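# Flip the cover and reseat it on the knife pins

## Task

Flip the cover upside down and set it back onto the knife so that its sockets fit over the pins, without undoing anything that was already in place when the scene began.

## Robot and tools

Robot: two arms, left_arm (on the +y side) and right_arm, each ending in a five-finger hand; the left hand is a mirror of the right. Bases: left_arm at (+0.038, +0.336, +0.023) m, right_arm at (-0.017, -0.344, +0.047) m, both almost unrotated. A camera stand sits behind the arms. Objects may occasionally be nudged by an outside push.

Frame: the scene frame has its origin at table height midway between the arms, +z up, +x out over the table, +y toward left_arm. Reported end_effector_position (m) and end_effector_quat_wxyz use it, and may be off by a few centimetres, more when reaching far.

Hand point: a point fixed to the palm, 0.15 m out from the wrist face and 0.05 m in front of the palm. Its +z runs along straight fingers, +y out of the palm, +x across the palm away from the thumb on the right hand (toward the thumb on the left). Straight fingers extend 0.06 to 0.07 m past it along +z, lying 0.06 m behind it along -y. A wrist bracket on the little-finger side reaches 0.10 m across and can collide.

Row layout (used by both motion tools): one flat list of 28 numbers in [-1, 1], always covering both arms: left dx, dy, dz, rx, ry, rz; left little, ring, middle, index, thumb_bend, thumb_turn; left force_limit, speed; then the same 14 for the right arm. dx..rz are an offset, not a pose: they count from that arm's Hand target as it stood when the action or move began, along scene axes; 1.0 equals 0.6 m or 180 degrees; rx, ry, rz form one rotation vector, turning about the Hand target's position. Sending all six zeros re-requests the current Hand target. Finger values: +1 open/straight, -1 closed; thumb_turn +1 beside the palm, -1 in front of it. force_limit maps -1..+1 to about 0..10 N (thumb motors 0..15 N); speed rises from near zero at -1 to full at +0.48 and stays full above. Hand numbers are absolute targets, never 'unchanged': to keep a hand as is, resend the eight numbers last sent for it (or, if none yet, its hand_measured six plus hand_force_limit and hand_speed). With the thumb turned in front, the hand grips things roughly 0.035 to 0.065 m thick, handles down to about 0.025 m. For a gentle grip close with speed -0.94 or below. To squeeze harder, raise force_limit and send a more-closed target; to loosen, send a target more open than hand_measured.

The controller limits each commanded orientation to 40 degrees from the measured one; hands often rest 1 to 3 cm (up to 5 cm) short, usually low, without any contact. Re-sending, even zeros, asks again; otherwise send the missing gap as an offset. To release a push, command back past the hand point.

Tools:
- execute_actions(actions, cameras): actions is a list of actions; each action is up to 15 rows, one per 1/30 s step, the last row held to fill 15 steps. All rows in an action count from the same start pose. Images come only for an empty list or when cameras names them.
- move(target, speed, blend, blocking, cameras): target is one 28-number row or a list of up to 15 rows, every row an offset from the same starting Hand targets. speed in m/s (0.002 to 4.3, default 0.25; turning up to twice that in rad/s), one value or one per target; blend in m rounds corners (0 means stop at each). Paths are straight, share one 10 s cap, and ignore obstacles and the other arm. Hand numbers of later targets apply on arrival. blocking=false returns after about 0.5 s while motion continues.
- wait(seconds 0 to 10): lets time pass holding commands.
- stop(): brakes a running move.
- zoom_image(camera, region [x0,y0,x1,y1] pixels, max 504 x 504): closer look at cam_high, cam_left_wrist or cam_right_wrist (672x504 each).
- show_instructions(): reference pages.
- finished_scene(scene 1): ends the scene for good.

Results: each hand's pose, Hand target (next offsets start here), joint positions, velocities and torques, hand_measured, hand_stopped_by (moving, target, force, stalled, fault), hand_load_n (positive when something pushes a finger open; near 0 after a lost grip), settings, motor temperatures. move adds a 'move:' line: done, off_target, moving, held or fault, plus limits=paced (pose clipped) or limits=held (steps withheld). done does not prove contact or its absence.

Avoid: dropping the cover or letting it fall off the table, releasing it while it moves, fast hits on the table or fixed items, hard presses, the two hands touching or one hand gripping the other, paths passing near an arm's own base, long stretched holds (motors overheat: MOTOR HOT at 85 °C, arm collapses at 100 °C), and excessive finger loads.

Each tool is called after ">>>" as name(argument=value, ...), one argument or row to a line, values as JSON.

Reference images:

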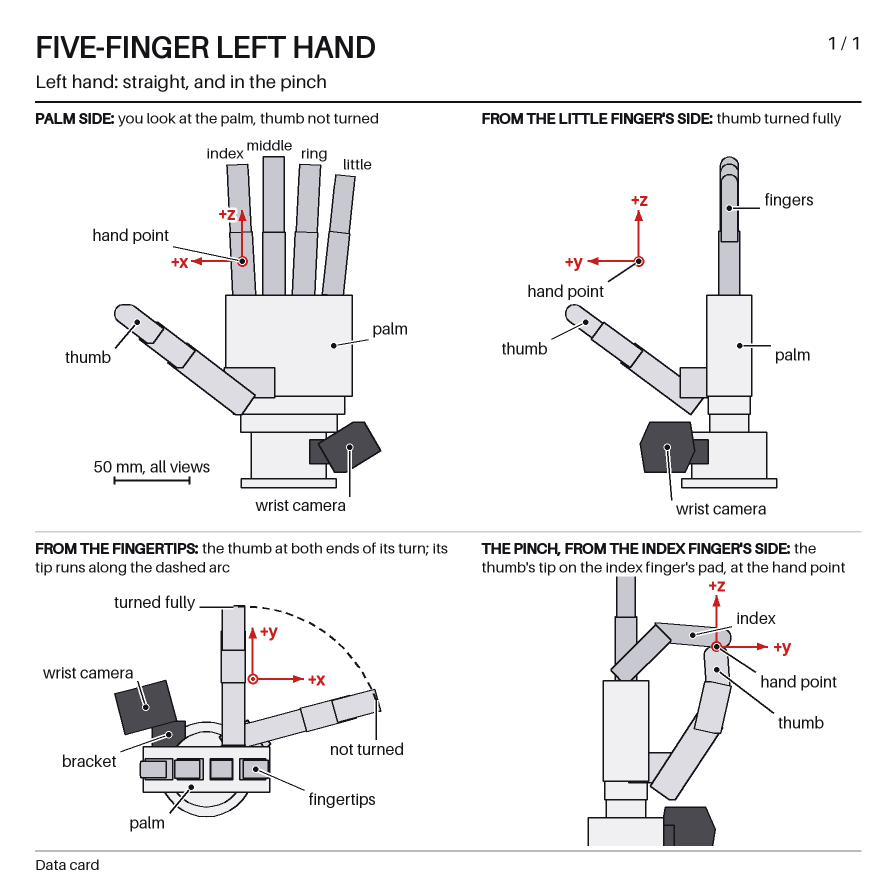

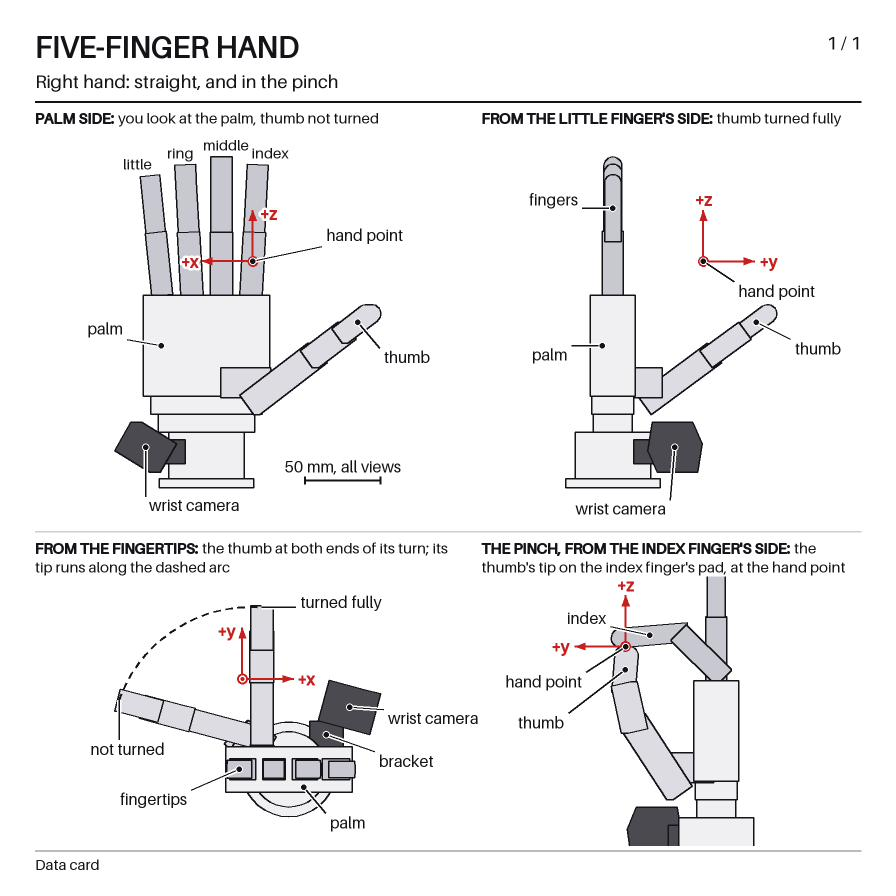

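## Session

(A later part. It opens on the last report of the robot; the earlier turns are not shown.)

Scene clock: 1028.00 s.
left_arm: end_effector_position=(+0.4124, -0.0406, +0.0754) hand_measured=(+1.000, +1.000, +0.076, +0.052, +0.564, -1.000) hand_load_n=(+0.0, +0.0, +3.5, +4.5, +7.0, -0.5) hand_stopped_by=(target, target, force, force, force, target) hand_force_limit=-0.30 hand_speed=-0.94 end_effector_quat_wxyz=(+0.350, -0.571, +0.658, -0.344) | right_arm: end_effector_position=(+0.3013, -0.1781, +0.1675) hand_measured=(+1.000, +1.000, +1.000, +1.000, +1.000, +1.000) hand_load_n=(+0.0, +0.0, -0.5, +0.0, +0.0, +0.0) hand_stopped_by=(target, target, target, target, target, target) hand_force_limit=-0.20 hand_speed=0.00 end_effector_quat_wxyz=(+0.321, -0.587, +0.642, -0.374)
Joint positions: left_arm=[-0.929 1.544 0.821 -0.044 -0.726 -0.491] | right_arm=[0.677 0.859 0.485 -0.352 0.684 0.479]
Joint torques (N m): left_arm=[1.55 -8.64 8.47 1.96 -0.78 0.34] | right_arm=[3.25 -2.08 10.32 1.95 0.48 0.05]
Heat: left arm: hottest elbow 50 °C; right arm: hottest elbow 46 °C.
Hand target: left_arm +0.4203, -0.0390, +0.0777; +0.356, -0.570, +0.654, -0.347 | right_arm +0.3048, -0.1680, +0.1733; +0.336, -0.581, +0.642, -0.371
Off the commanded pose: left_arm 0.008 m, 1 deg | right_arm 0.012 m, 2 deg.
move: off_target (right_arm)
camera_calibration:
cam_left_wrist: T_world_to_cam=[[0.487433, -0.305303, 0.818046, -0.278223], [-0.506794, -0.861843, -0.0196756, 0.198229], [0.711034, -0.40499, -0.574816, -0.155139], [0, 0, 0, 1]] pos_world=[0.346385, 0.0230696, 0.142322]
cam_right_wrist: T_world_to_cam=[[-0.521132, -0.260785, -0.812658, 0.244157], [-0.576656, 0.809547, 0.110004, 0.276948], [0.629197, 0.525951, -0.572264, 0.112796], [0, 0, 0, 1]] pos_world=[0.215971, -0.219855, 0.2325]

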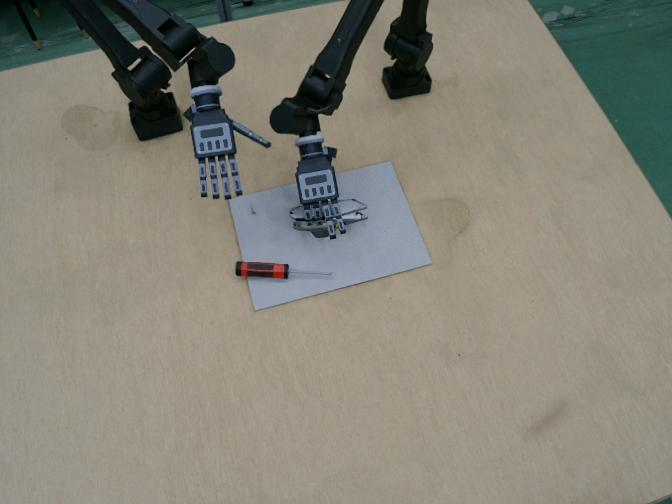

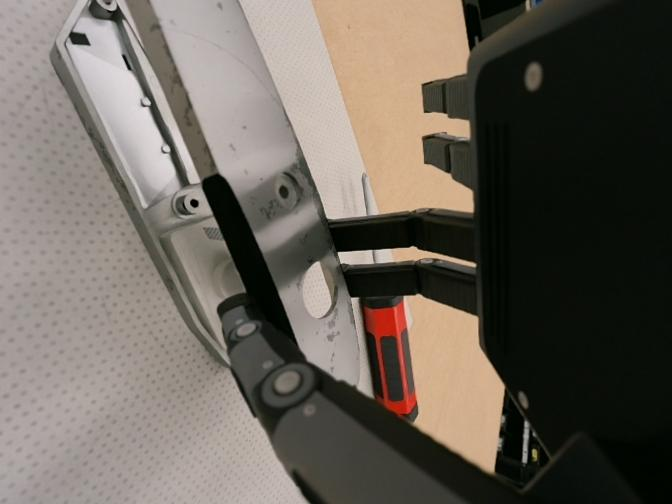

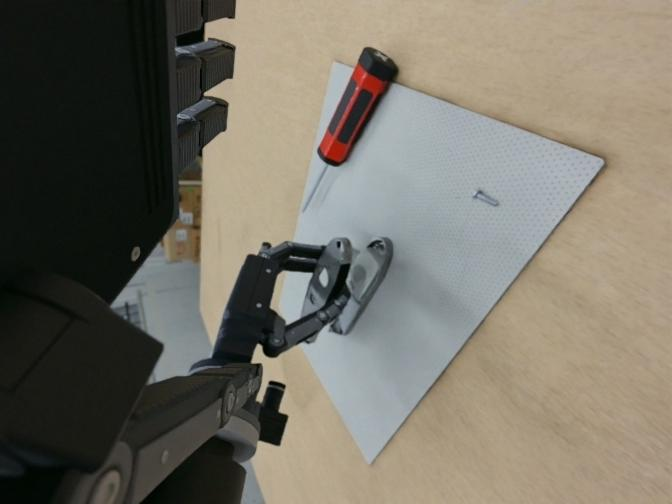

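>>> move(
  target=[0.007, 0.005, -0.058, 0.0056, 0, 0.0083, 1, 1, -0.4, -0.4, 0.3, -1, -0.3, -0.94, 0.0, 0.0, 0, 0, 0, 0, 1, 1, 1, 1, 1, 1, -0.2, 0],
  speed=0.06,
  cameras=["all"],
)

>>> zoom_image(
  camera="cam_high",
  region=[270, 160, 390, 260],
)

>>> zoom_image(
  camera="cam_left_wrist",
  region=[100, 0, 400, 400],
)

>>> zoom_image(
  camera="cam_right_wrist",
  region=[280, 220, 420, 360],
)

Scene clock: 1052.87 s.
left_arm: end_effector_position=(+0.4170, -0.0377, +0.0417) hand_measured=(+1.000, +1.000, +0.076, +0.052, +0.564, -1.000) hand_load_n=(+0.0, +0.0, +3.0, +4.5, +6.5, -0.5) hand_stopped_by=(target, target, force, force, force, target) hand_force_limit=-0.30 hand_speed=-0.94 end_effector_quat_wxyz=(+0.361, -0.572, +0.657, -0.333) | right_arm: end_effector_position=(+0.3013, -0.1781, +0.1675) hand_measured=(+1.000, +1.000, +1.000, +1.000, +1.000, +1.000) hand_load_n=(+0.0, +0.0, +0.0, +0.0, +0.0, -0.5) hand_stopped_by=(target, target, target, target, target, target) hand_force_limit=-0.20 hand_speed=0.00 end_effector_quat_wxyz=(+0.321, -0.587, +0.642, -0.374)
Joint positions: left_arm=[-0.927 1.627 0.809 0.032 -0.751 -0.491] | right_arm=[0.677 0.859 0.485 -0.352 0.684 0.479]
Joint torques (N m): left_arm=[1.67 -8.94 7.75 2.13 -0.81 0.2] | right_arm=[3.55 -2.14 10.19 1.98 0.48 0.04]
Motor temperatures (°C): left_arm=[29 34 51 31 31 30] | right_arm=[30 29 45 30 31 30]
Heat: left arm: hottest elbow 51 °C; right arm: hottest elbow 45 °C.
Hand target: left_arm +0.4245, -0.0360, +0.0429; +0.365, -0.576, +0.650, -0.336 | right_arm +0.3048, -0.1680, +0.1733; +0.336, -0.581, +0.642, -0.371
Off the commanded pose: left_arm 0.008 m, 1 deg | right_arm 0.012 m, 2 deg.
move: off_target (right_arm)
camera_calibration:
cam_left_wrist: T_world_to_cam=[[0.491327, -0.316851, 0.811297, -0.253755], [-0.489958, -0.870669, -0.0433175, 0.196031], [0.720097, -0.376218, -0.583027, -0.178961], [0, 0, 0, 1]] pos_world=[0.349593, 0.0229475, 0.110023]
cam_right_wrist: T_world_to_cam=[[-0.521132, -0.260785, -0.812658, 0.244157], [-0.576656, 0.809547, 0.110004, 0.276948], [0.629197, 0.525951, -0.572264, 0.112796], [0, 0, 0, 1]] pos_world=[0.215971, -0.219855, 0.2325]

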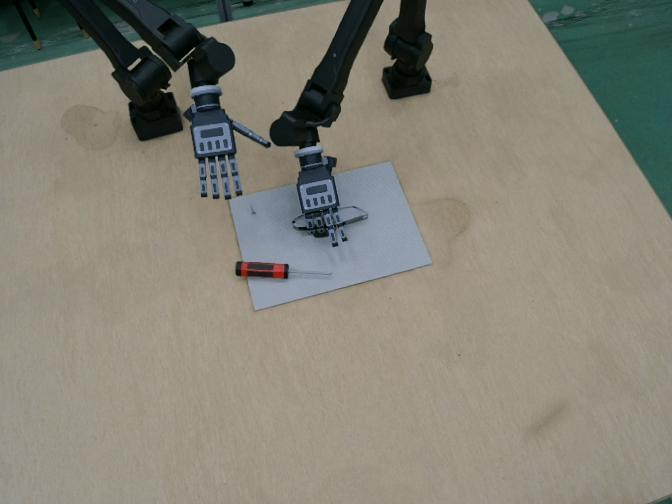

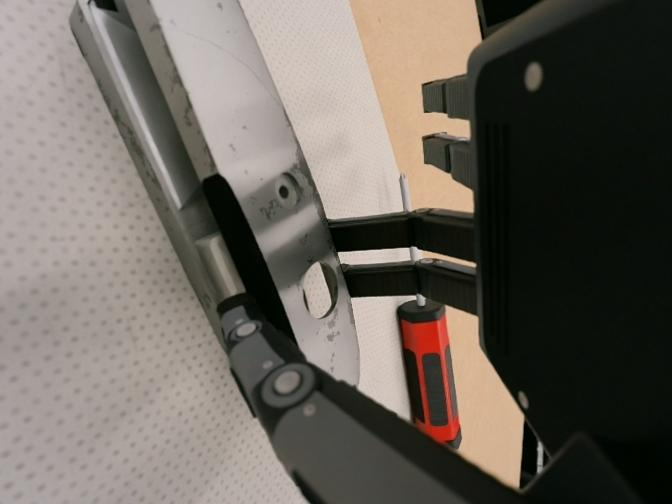

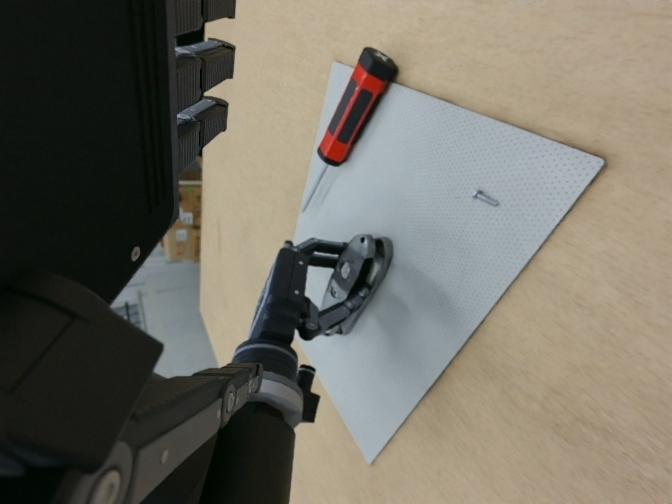

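Scaled by 4.200 from the camera's 672x504 image, which has a finer 960x720 frame.

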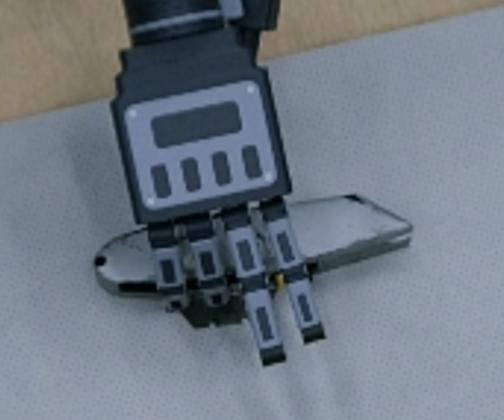

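Scaled by 1.260 from the camera's 672x504 image, which has a finer 960x720 frame.

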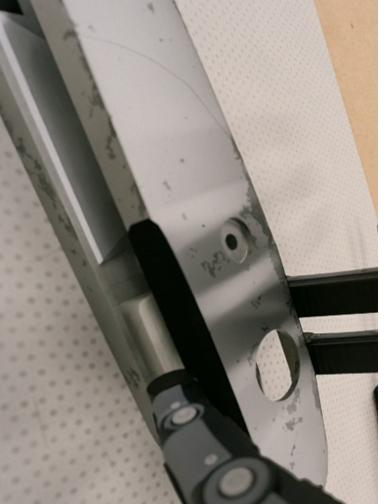

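Scaled by 3.600 from the camera's 672x504 image, which has a finer 960x720 frame.

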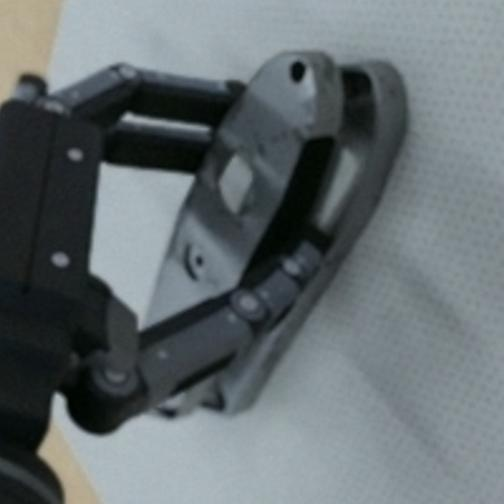

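>>> move(
  target=[-0.005, -0.001, -0.02, 0, 0, 0, 1, 1, -0.4, -0.4, 0.3, -1, -0.3, -0.94, 0.0, 0.0, 0, 0, 0, 0, 1, 1, 1, 1, 1, 1, -0.2, 0],
  speed=0.03,
  cameras=["all"],
)

>>> zoom_image(
  camera="cam_high",
  region=[270, 160, 390, 260],
)

>>> zoom_image(
  camera="cam_left_wrist",
  region=[60, 0, 360, 400],
)

>>> zoom_image(
  camera="cam_right_wrist",
  region=[300, 220, 420, 350],
)

Scene clock: 1081.67 s.
left_arm: end_effector_position=(+0.4191, -0.0385, +0.0388) hand_measured=(+1.000, +1.000, +0.076, +0.052, +0.564, -1.000) hand_load_n=(+0.0, -0.5, +3.5, +4.5, +6.5, -1.5) hand_stopped_by=(target, target, force, force, force, target) hand_force_limit=-0.30 hand_speed=-0.94 end_effector_quat_wxyz=(+0.363, -0.574, +0.651, -0.339) | right_arm: end_effector_position=(+0.3013, -0.1781, +0.1675) hand_measured=(+1.000, +1.000, +1.000, +1.000, +1.000, +1.000) hand_load_n=(+0.0, -0.5, +0.0, +0.0, +0.0, +0.0) hand_stopped_by=(target, target, target, target, target, target) hand_force_limit=-0.20 hand_speed=0.00 end_effector_quat_wxyz=(+0.321, -0.587, +0.642, -0.374)
Joint positions: left_arm=[-0.927 1.639 0.802 0.065 -0.758 -0.491] | right_arm=[0.677 0.859 0.485 -0.352 0.684 0.479]
Joint torques (N m): left_arm=[1.26 -8.29 7.19 2.02 -0.72 0.15] | right_arm=[3.55 -2.14 10.24 2.03 0.53 0.04]
Heat: left arm: hottest elbow 49 °C; right arm: hottest elbow 44 °C.
Hand target: left_arm +0.4215, -0.0366, +0.0309; +0.365, -0.576, +0.650, -0.336 | right_arm +0.3048, -0.1680, +0.1733; +0.336, -0.581, +0.642, -0.371
Off the commanded pose: left_arm 0.009 m, 0 deg | right_arm 0.012 m, 2 deg.
move: off_target (right_arm)
camera_calibration:
cam_left_wrist: T_world_to_cam=[[0.482357, -0.306586, 0.820571, -0.248886], [-0.485159, -0.873457, -0.0411531, 0.194006], [0.72935, -0.378257, -0.570061, -0.186927], [0, 0, 0, 1]] pos_world=[0.350511, 0.022445, 0.105653]
cam_right_wrist: T_world_to_cam=[[-0.521132, -0.260785, -0.812658, 0.244157], [-0.576656, 0.809547, 0.110004, 0.276948], [0.629197, 0.525951, -0.572264, 0.112796], [0, 0, 0, 1]] pos_world=[0.215971, -0.219855, 0.2325]

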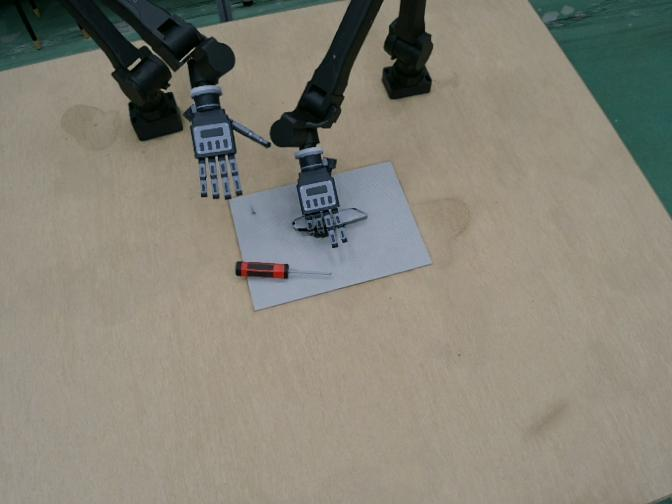

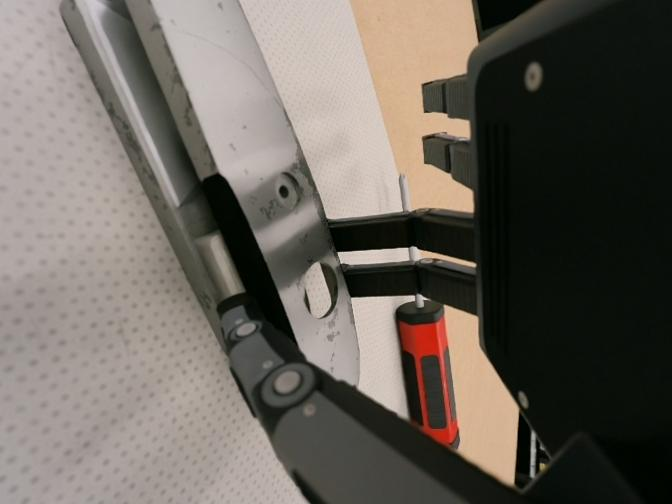

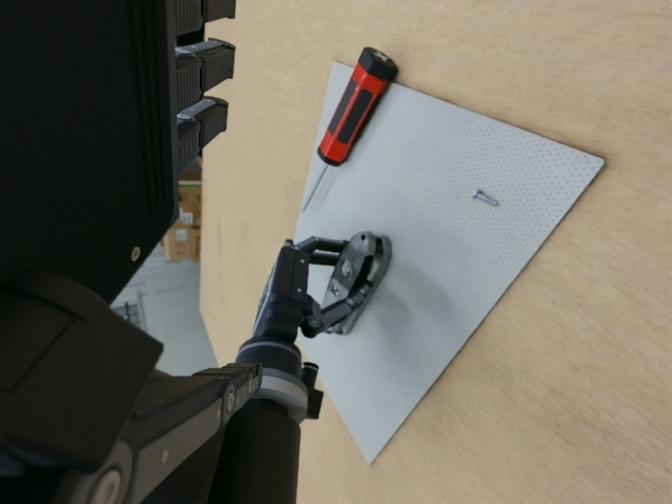

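Scaled by 4.200 from the camera's 672x504 image, which has a finer 960x720 frame.

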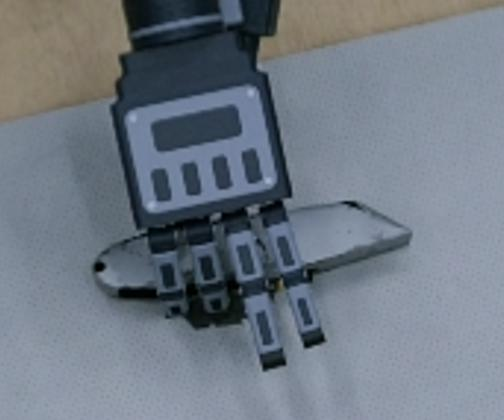

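Scaled by 1.260 from the camera's 672x504 image, which has a finer 960x720 frame.

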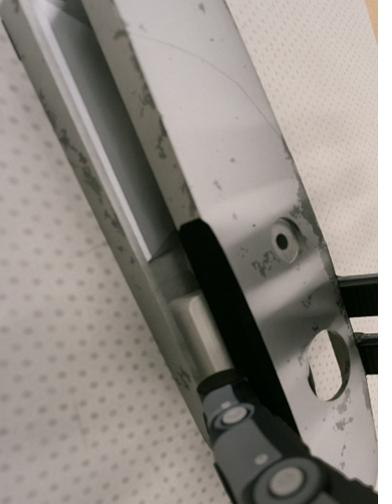

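Scaled by 3.877 from the camera's 672x504 image, which has a finer 960x720 frame.

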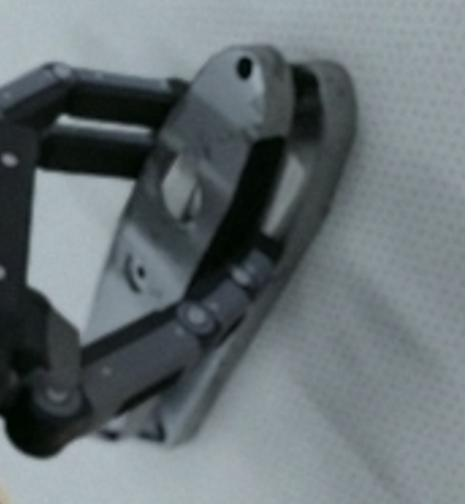

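>>> move(
  target=[
    [0, 0, 0.1, 0, 0, 0, 1, 1, -0.4, -0.4, 0.3, -1, -0.3, -0.94, 0.0, 0.0, 0, 0, 0, 0, 1, 1, 1, 1, 1, 1, -0.2, 0],
    [-0.14, 0, 0.1, 0, 0, 0, 1, 1, -0.4, -0.4, 0.3, -1, -0.3, -0.94, 0.0, 0.0, 0, 0, 0, 0, 1, 1, 1, 1, 1, 1, -0.2, 0],
  ],
  speed=0.1,
  blend=[0.01, 0],
  cameras=["all"],
)

>>> zoom_image(
  camera="cam_left_wrist",
  region=[60, 0, 360, 400],
)

Scene clock: 1139.30 s.
left_arm: end_effector_position=(+0.3390, -0.0312, +0.0783) hand_measured=(+1.000, +1.000, +0.076, +0.052, +0.564, -1.000) hand_load_n=(+0.0, +0.0, +3.0, +5.0, +6.5, -0.5) hand_stopped_by=(target, target, force, force, force, target) hand_force_limit=-0.30 hand_speed=-0.94 end_effector_quat_wxyz=(+0.369, -0.572, +0.658, -0.323) | right_arm: end_effector_position=(+0.3013, -0.1781, +0.1675) hand_measured=(+1.000, +1.000, +1.000, +1.000, +1.000, +1.000) hand_load_n=(+0.0, +0.0, +0.0, +0.0, +0.0, +0.0) hand_stopped_by=(target, target, target, target, target, target) hand_force_limit=-0.20 hand_speed=0.00 end_effector_quat_wxyz=(+0.321, -0.587, +0.642, -0.374)
Joint positions: left_arm=[-1.092 1.455 0.762 -0.248 -0.873 -0.673] | right_arm=[0.677 0.859 0.485 -0.352 0.684 0.479]
Joint torques (N m): left_arm=[0.32 -9.47 8.51 0.83 -0.96 0.05] | right_arm=[3.55 -2.61 10.25 1.96 0.5 0.06]
Heat: left arm: hottest elbow 47 °C; right arm: hottest elbow 44 °C.
Hand target: left_arm +0.3376, -0.0366, +0.0910; +0.365, -0.576, +0.650, -0.336 | right_arm +0.3048, -0.1680, +0.1733; +0.336, -0.581, +0.642, -0.371
Off the commanded pose: left_arm 0.014 m, 2 deg | right_arm 0.012 m, 2 deg.
move: off_target (left_arm, right_arm)
camera_calibration:
cam_left_wrist: T_world_to_cam=[[0.495625, -0.331144, 0.802932, -0.24428], [-0.481071, -0.874367, -0.063655, 0.163629], [0.723136, -0.354719, -0.592662, -0.0986036], [0, 0, 0, 1]] pos_world=[0.271092, 0.027203, 0.148118]
cam_right_wrist: T_world_to_cam=[[-0.521132, -0.260785, -0.812658, 0.244157], [-0.576656, 0.809547, 0.110004, 0.276948], [0.629197, 0.525951, -0.572264, 0.112796], [0, 0, 0, 1]] pos_world=[0.215971, -0.219855, 0.2325]

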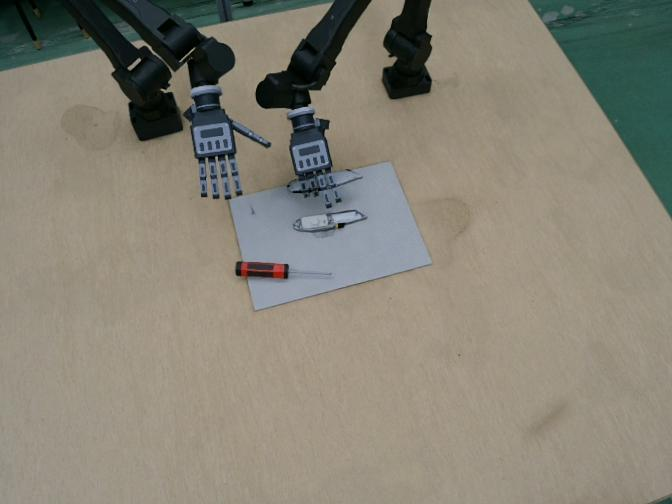

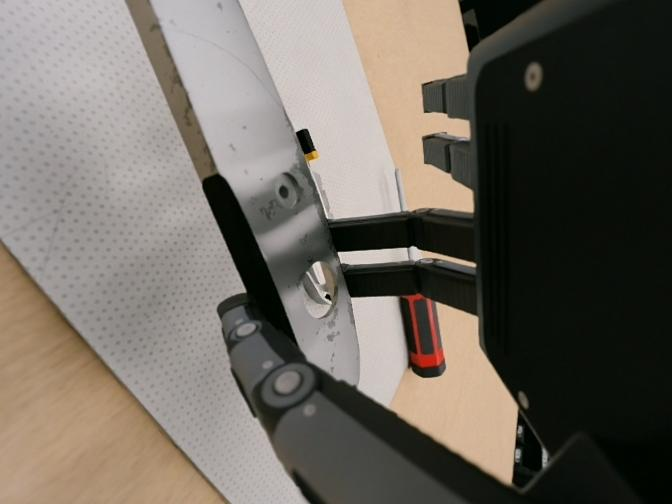

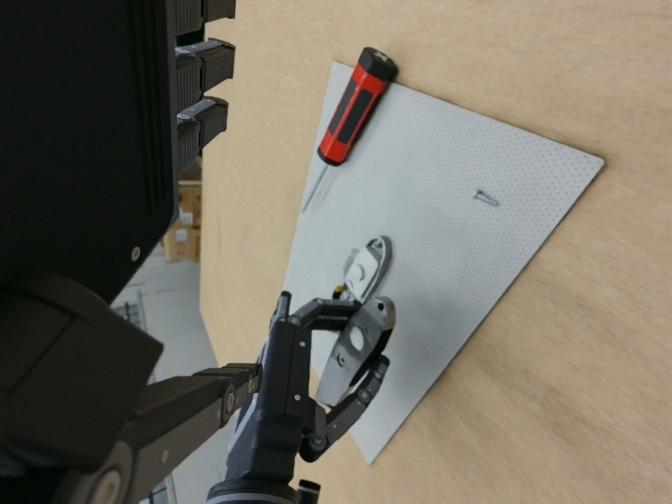

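Scaled by 1.260 from the camera's 672x504 image, which has a finer 960x720 frame.

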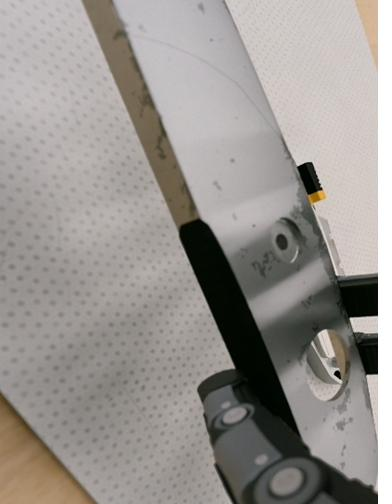

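>>> move(
  target=[
    [-0.02, 0, -0.06, 0, 0, 0, 1, 1, -0.4, -0.4, 0.3, -1, -0.3, -0.94, 0.0, 0.0, 0, 0, 0, 0, 1, 1, 1, 1, 1, 1, -0.2, 0],
    [-0.02, 0, -0.085, 0, 0, 0, 1, 1, -0.4, -0.4, 0.3, -1, -0.3, -0.94, 0.0, 0.0, 0, 0, 0, 0, 1, 1, 1, 1, 1, 1, -0.2, 0],
  ],
  speed=[0.08, 0.03],
  cameras=["all"],
)

>>> zoom_image(
  camera="cam_left_wrist",
  region=[60, 0, 360, 400],
)

>>> zoom_image(
  camera="cam_right_wrist",
  region=[280, 260, 430, 440],
)

Scene clock: 1158.60 s.
left_arm: end_effector_position=(+0.3271, -0.0301, +0.0397) hand_measured=(+1.000, +1.000, +0.076, +0.052, +0.564, -1.000) hand_load_n=(+0.0, +0.0, +3.0, +5.0, +7.0, -0.5) hand_stopped_by=(target, target, force, force, force, target) hand_force_limit=-0.30 hand_speed=-0.94 end_effector_quat_wxyz=(+0.368, -0.574, +0.655, -0.327) | right_arm: end_effector_position=(+0.3013, -0.1781, +0.1675) hand_measured=(+1.000, +1.000, +1.000, +1.000, +1.000, +1.000) hand_load_n=(+0.0, +0.0, +0.0, -0.5, +0.0, -0.5) hand_stopped_by=(target, target, target, target, target, target) hand_force_limit=-0.20 hand_speed=0.00 end_effector_quat_wxyz=(+0.321, -0.587, +0.642, -0.374)
Joint positions: left_arm=[-1.119 1.526 0.704 -0.136 -0.89 -0.711] | right_arm=[0.677 0.859 0.485 -0.352 0.684 0.479]
Joint torques (N m): left_arm=[-0.03 -7.65 7.36 1.63 -1 0] | right_arm=[2.96 -1.9 10.22 1.98 0.5 0.04]
Heat: left arm: hottest elbow 47 °C; right arm: hottest elbow 43 °C.
Hand target: left_arm +0.3256, -0.0366, +0.0400; +0.365, -0.576, +0.650, -0.336 | right_arm +0.3048, -0.1680, +0.1733; +0.336, -0.581, +0.642, -0.371
Off the commanded pose: left_arm 0.007 m, 1 deg | right_arm 0.012 m, 2 deg.
move: off_target (right_arm)
camera_calibration:
cam_left_wrist: T_world_to_cam=[[0.492572, -0.321295, 0.808791, -0.206003], [-0.47866, -0.876177, -0.0565492, 0.155288], [0.726813, -0.359282, -0.585371, -0.114057], [0, 0, 0, 1]] pos_world=[0.258699, 0.0288936, 0.108629]
cam_right_wrist: T_world_to_cam=[[-0.521132, -0.260785, -0.812658, 0.244157], [-0.576656, 0.809547, 0.110004, 0.276948], [0.629197, 0.525951, -0.572264, 0.112796], [0, 0, 0, 1]] pos_world=[0.215971, -0.219855, 0.2325]

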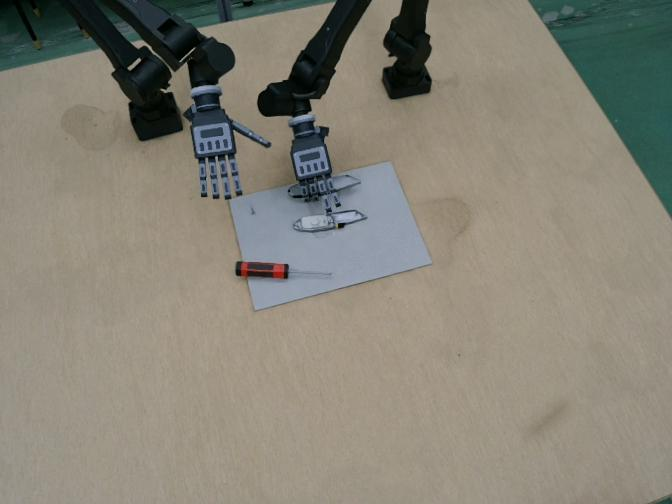

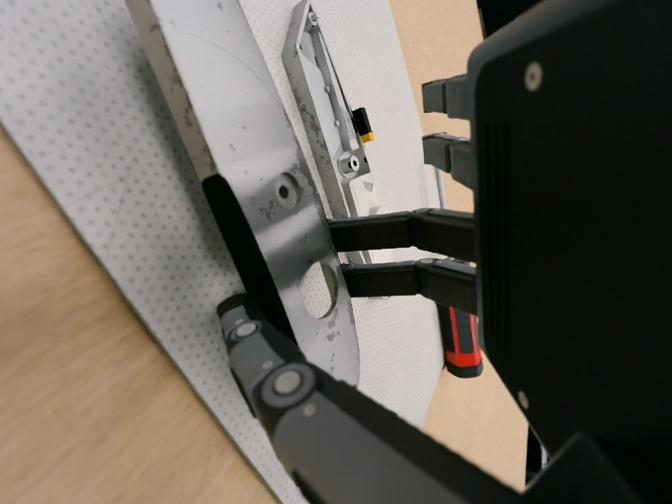

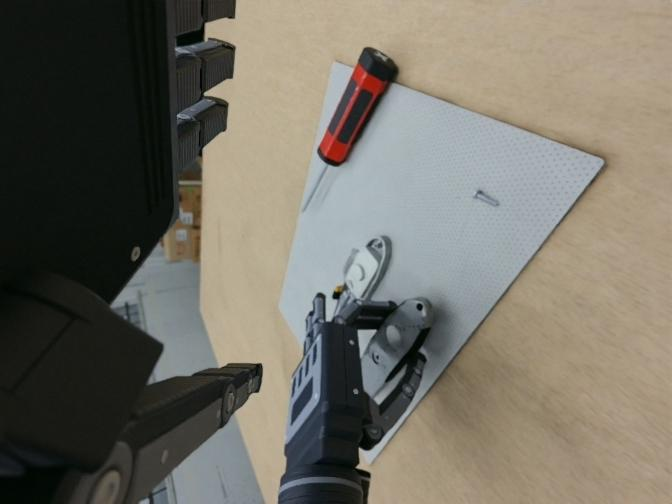

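Scaled by 1.260 from the camera's 672x504 image, which has a finer 960x720 frame.

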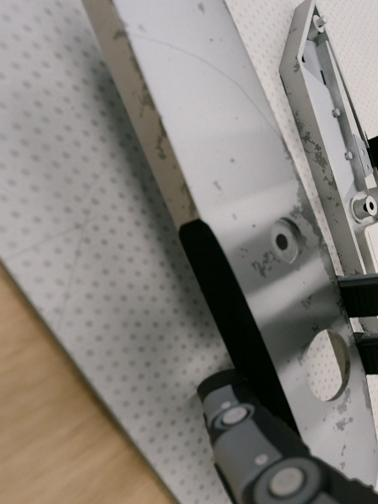

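Scaled by 2.800 from the camera's 672x504 image, which has a finer 960x720 frame.

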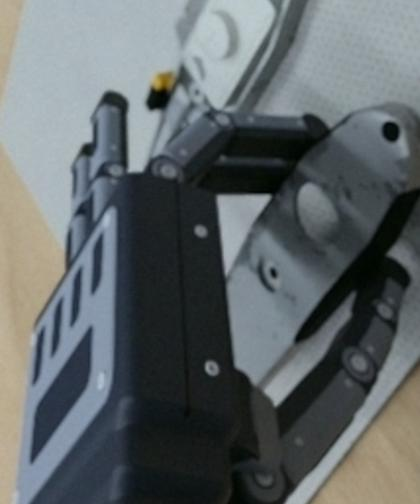

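>>> move(
  target=[0, 0, -0.018, 0, 0, 0, 1, 1, -0.4, -0.4, 0.3, -1, -0.3, -0.94, 0.0, 0.0, 0, 0, 0, 0, 1, 1, 1, 1, 1, 1, -0.2, 0],
  speed=0.03,
  cameras=["cam_left_wrist"],
)

Scene clock: 1162.43 s.
left_arm: end_effector_position=(+0.3273, -0.0304, +0.0293) hand_measured=(+1.000, +1.000, +0.076, +0.052, +0.564, -1.000) hand_load_n=(+0.0, +0.0, +3.0, +5.0, +7.0, -0.5) hand_stopped_by=(target, target, force, force, force, target) hand_force_limit=-0.30 hand_speed=-0.94 end_effector_quat_wxyz=(+0.368, -0.574, +0.654, -0.328) | right_arm: end_effector_position=(+0.3013, -0.1781, +0.1675) hand_measured=(+1.000, +1.000, +1.000, +1.000, +1.000, +1.000) hand_load_n=(-0.5, +0.0, +0.0, +0.0, +0.0, +0.0) hand_stopped_by=(target, target, target, target, target, target) hand_force_limit=-0.20 hand_speed=0.00 end_effector_quat_wxyz=(+0.321, -0.587, +0.642, -0.374)
Joint positions: left_arm=[-1.119 1.553 0.696 -0.1 -0.89 -0.711] | right_arm=[0.677 0.859 0.485 -0.352 0.684 0.479]
Joint torques (N m): left_arm=[0.26 -7.53 7.09 1.74 -1 0.01] | right_arm=[3.08 -2.02 10.29 1.99 0.49 0.09]
Heat: left arm: hottest elbow 47 °C; right arm: hottest elbow 43 °C.
Hand target: left_arm +0.3256, -0.0367, +0.0292; +0.365, -0.576, +0.650, -0.337 | right_arm +0.3048, -0.1680, +0.1733; +0.336, -0.581, +0.642, -0.371
Off the commanded pose: left_arm 0.006 m, 1 deg | right_arm 0.012 m, 2 deg.
move: off_target (right_arm)
camera_calibration:
cam_left_wrist: T_world_to_cam=[[0.492344, -0.320642, 0.809188, -0.197575], [-0.478581, -0.876254, -0.0560285, 0.154403], [0.72702, -0.359677, -0.584872, -0.120533], [0, 0, 0, 1]] pos_world=[0.2588, 0.0285927, 0.0980299]
Images, in order (width x height): cam_left_wrist 672x504.

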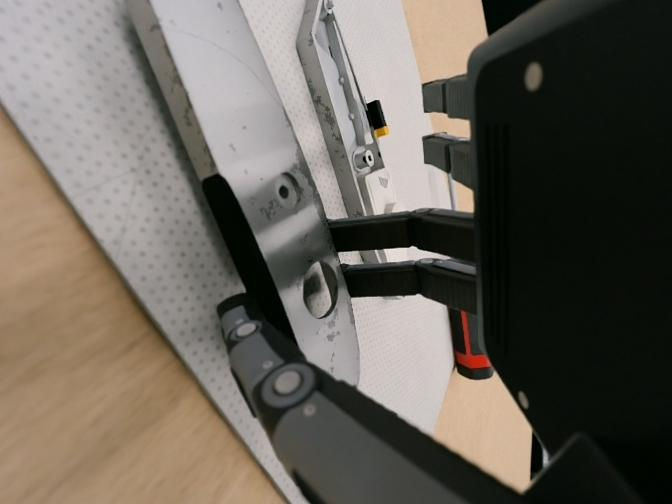

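>>> move(
  target=[0, 0, -0.015, 0, 0, 0, 1, 1, -0.4, -0.4, 0.3, -1, -0.3, -0.94, 0.0, 0.0, 0, 0, 0, 0, 1, 1, 1, 1, 1, 1, -0.2, 0],
  speed=0.02,
  cameras=["cam_left_wrist"],
)

>>> zoom_image(
  camera="cam_left_wrist",
  region=[60, 0, 360, 400],
)

Scene clock: 1166.77 s.
left_arm: end_effector_position=(+0.3284, -0.0315, +0.0254) hand_measured=(+1.000, +1.000, +0.076, +0.052, +0.564, -1.000) hand_load_n=(+0.0, +0.0, +1.5, +4.5, +7.5, +0.0) hand_stopped_by=(target, target, force, force, force, target) hand_force_limit=-0.30 hand_speed=-0.94 end_effector_quat_wxyz=(+0.369, -0.574, +0.651, -0.332) | right_arm: end_effector_position=(+0.3013, -0.1781, +0.1675) hand_measured=(+1.000, +1.000, +1.000, +1.000, +1.000, +1.000) hand_load_n=(+0.0, -0.5, -0.5, +0.0, +0.0, +0.0) hand_stopped_by=(target, target, target, target, target, target) hand_force_limit=-0.20 hand_speed=0.00 end_effector_quat_wxyz=(+0.321, -0.587, +0.642, -0.374)
Joint positions: left_arm=[-1.12 1.568 0.691 -0.072 -0.897 -0.712] | right_arm=[0.677 0.859 0.485 -0.352 0.684 0.479]
Joint torques (N m): left_arm=[0.15 -7.18 6.86 1.87 -0.69 0.03] | right_arm=[3.78 -2.37 10.18 1.99 0.49 0.04]
Heat: left arm: hottest elbow 47 °C; right arm: hottest elbow 43 °C.
Hand target: left_arm +0.3256, -0.0367, +0.0202; +0.365, -0.576, +0.650, -0.337 | right_arm +0.3048, -0.1680, +0.1733; +0.336, -0.581, +0.642, -0.371
Off the commanded pose: left_arm 0.008 m, 1 deg | right_arm 0.012 m, 2 deg.
move: off_target (right_arm)
camera_calibration:
cam_left_wrist: T_world_to_cam=[[0.48623, -0.314057, 0.815444, -0.193298], [-0.475662, -0.877938, -0.0545001, 0.152684], [0.733025, -0.361376, -0.576265, -0.126323], [0, 0, 0, 1]] pos_world=[0.259212, 0.0276901, 0.0931496]
Images, in order (width x height): cam_left_wrist 672x504.

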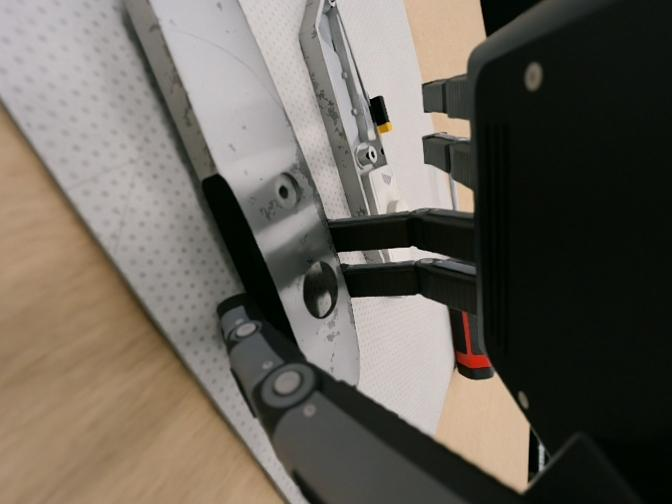

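Scaled by 1.260 from the camera's 672x504 image, which has a finer 960x720 frame.

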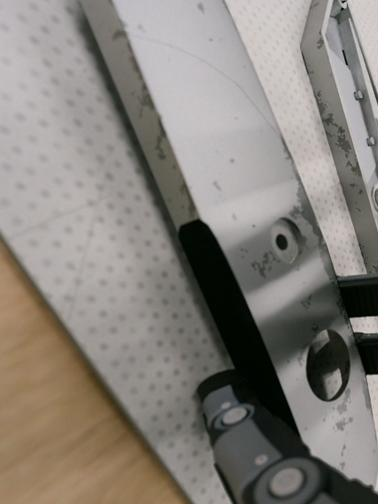

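>>> move(
  target=[0, 0, 0.006, 0, 0, 0, 1, 1, 0.2, 0.18, 0.66, -1, -0.3, -0.96, 0.0, 0.0, 0, 0, 0, 0, 1, 1, 1, 1, 1, 1, -0.2, 0],
  speed=0.02,
  cameras=["cam_left_wrist", "cam_high"],
)

>>> zoom_image(
  camera="cam_left_wrist",
  region=[60, 0, 360, 400],
)

Scene clock: 1174.93 s.
left_arm: end_effector_position=(+0.3273, -0.0323, +0.0255) hand_measured=(+1.000, +1.000, +0.200, +0.180, +0.658, -1.000) hand_load_n=(+0.0, -0.5, +0.0, +0.0, -2.0, +0.0) hand_stopped_by=(target, target, target, target, moving, target) hand_force_limit=-0.30 hand_speed=-0.96 end_effector_quat_wxyz=(+0.370, -0.574, +0.650, -0.333) | right_arm: end_effector_position=(+0.3013, -0.1781, +0.1675) hand_measured=(+1.000, +1.000, +1.000, +1.000, +1.000, +1.000) hand_load_n=(+0.0, +0.0, +0.0, +0.0, +0.0, -0.5) hand_stopped_by=(target, target, target, target, target, target) hand_force_limit=-0.20 hand_speed=0.00 end_effector_quat_wxyz=(+0.321, -0.587, +0.642, -0.374)
Joint positions: left_arm=[-1.124 1.568 0.69 -0.07 -0.9 -0.716] | right_arm=[0.677 0.859 0.485 -0.352 0.684 0.479]
Joint torques (N m): left_arm=[0.15 -7.82 7.13 1.25 -0.55 0.06] | right_arm=[3.43 -1.96 10.21 1.98 0.48 0.03]
Heat: left arm: hottest elbow 47 °C; right arm: hottest elbow 43 °C.
Hand target: left_arm +0.3255, -0.0367, +0.0238; +0.365, -0.576, +0.650, -0.336 | right_arm +0.3048, -0.1680, +0.1733; +0.336, -0.581, +0.642, -0.371
Off the commanded pose: left_arm 0.005 m, 1 deg | right_arm 0.012 m, 2 deg.
move: off_target (right_arm)
camera_calibration:
cam_left_wrist: T_world_to_cam=[[0.484001, -0.312165, 0.817494, -0.192367], [-0.475804, -0.87792, -0.0535366, 0.151473], [0.734407, -0.363055, -0.573444, -0.126276], [0, 0, 0, 1]] pos_world=[0.257915, 0.027086, 0.0929557]
Images, in order (width x height): cam_high 672x504, cam_left_wrist 672x504.

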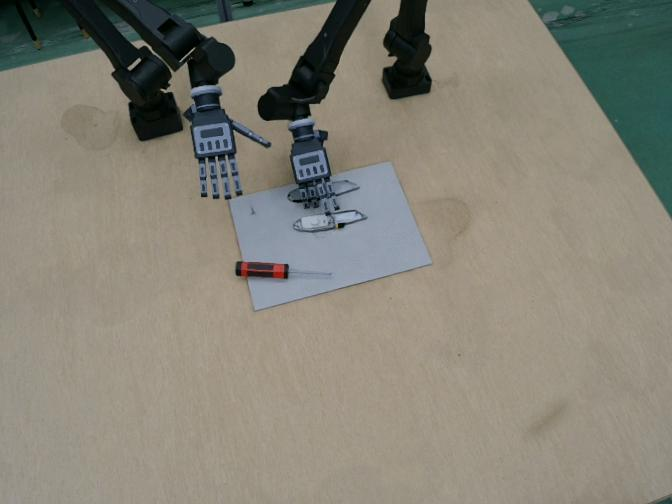

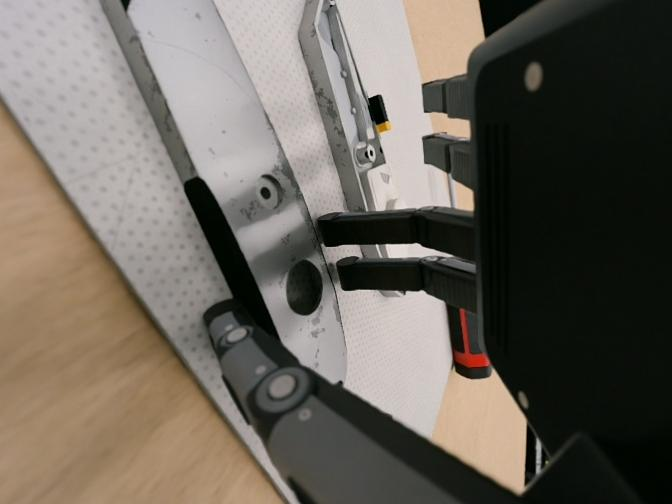

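Scaled by 1.260 from the camera's 672x504 image, which has a finer 960x720 frame.

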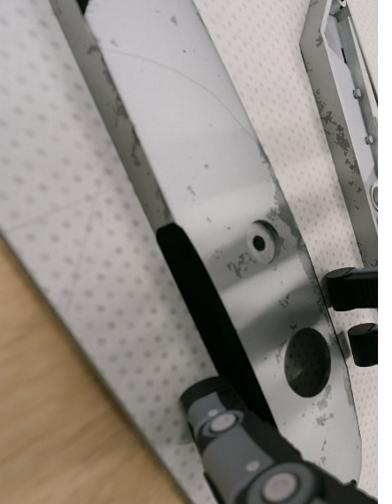

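>>> move(
  target=[0, 0, 0.0, 0, 0, 0, 1, 1, 0.34, 0.34, 0.8, -1, -0.3, -0.9, 0.0, 0.0, 0, 0, 0, 0, 1, 1, 1, 1, 1, 1, -0.2, 0],
  speed=0.02,
  cameras=["cam_left_wrist", "cam_right_wrist"],
)

>>> zoom_image(
  camera="cam_left_wrist",
  region=[60, 0, 360, 400],
)

>>> zoom_image(
  camera="cam_right_wrist",
  region=[280, 260, 450, 440],
)

Scene clock: 1186.17 s.
left_arm: end_effector_position=(+0.3290, -0.0326, +0.0272) hand_measured=(+1.000, +1.000, +0.340, +0.340, +0.796, -1.000) hand_load_n=(+0.0, +0.0, +0.0, +0.0, -4.0, -1.0) hand_stopped_by=(target, target, target, target, target, target) hand_force_limit=-0.30 hand_speed=-0.90 end_effector_quat_wxyz=(+0.372, -0.575, +0.646, -0.336) | right_arm: end_effector_position=(+0.3013, -0.1781, +0.1675) hand_measured=(+1.000, +1.000, +1.000, +1.000, +1.000, +1.000) hand_load_n=(-0.5, +0.0, +0.0, +0.0, +0.0, -0.5) hand_stopped_by=(target, target, target, target, target, target) hand_force_limit=-0.20 hand_speed=0.00 end_effector_quat_wxyz=(+0.321, -0.587, +0.642, -0.374)
Joint positions: left_arm=[-1.124 1.568 0.69 -0.063 -0.909 -0.716] | right_arm=[0.677 0.859 0.485 -0.352 0.684 0.479]
Joint torques (N m): left_arm=[0.44 -7.53 7.15 0.99 -0.15 0.07] | right_arm=[3.43 -2.02 10.3 2.1 0.47 0.08]
Motor temperatures (°C): left_arm=[29 34 46 30 31 30] | right_arm=[30 29 43 30 31 30]
Heat: left arm: hottest elbow 46 °C; right arm: hottest elbow 43 °C.
Hand target: left_arm +0.3255, -0.0367, +0.0237; +0.365, -0.576, +0.650, -0.336 | right_arm +0.3048, -0.1680, +0.1733; +0.336, -0.581, +0.642, -0.371
Off the commanded pose: left_arm 0.006 m, 1 deg | right_arm 0.012 m, 2 deg.
move: off_target (right_arm)
camera_calibration:
cam_left_wrist: T_world_to_cam=[[0.477737, -0.30668, 0.823235, -0.192619], [-0.470781, -0.880545, -0.0548273, 0.15045], [0.741709, -0.36137, -0.565047, -0.129267], [0, 0, 0, 1]] pos_world=[0.258728, 0.0266925, 0.0937774]
cam_right_wrist: T_world_to_cam=[[-0.521132, -0.260785, -0.812658, 0.244157], [-0.576656, 0.809547, 0.110004, 0.276948], [0.629197, 0.525951, -0.572264, 0.112796], [0, 0, 0, 1]] pos_world=[0.215971, -0.219855, 0.2325]
Images, in order (width x height): cam_left_wrist 672x504, cam_right_wrist 672x504.

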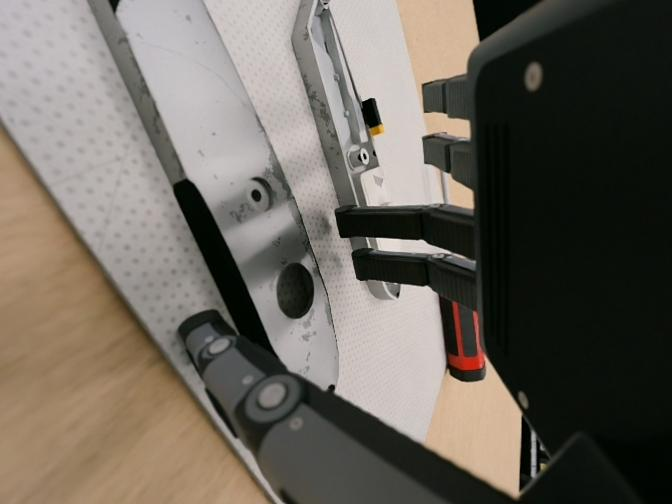

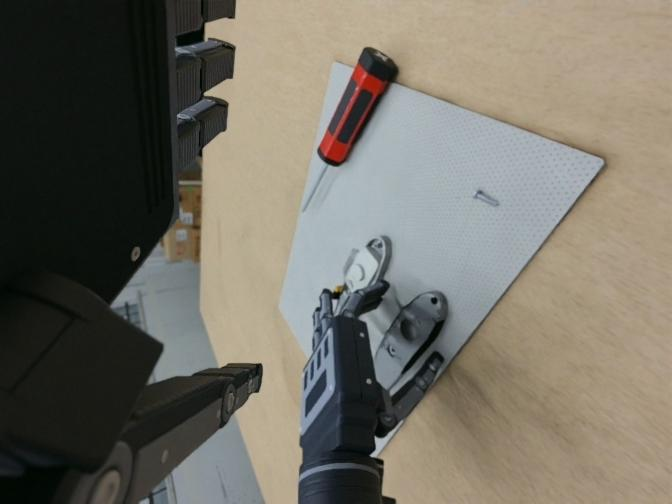

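Scaled by 1.260 from the camera's 672x504 image, which has a finer 960x720 frame.

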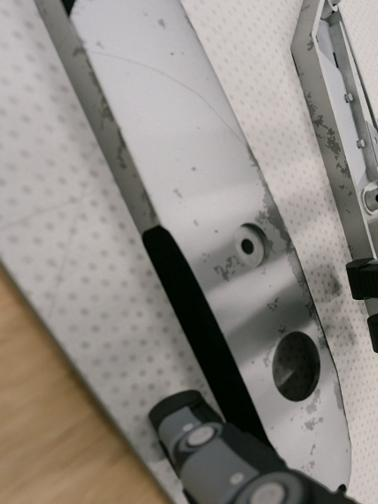

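Scaled by 2.800 from the camera's 672x504 image, which has a finer 960x720 frame.

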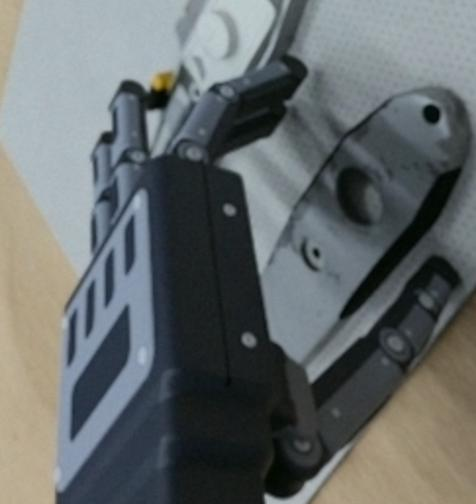

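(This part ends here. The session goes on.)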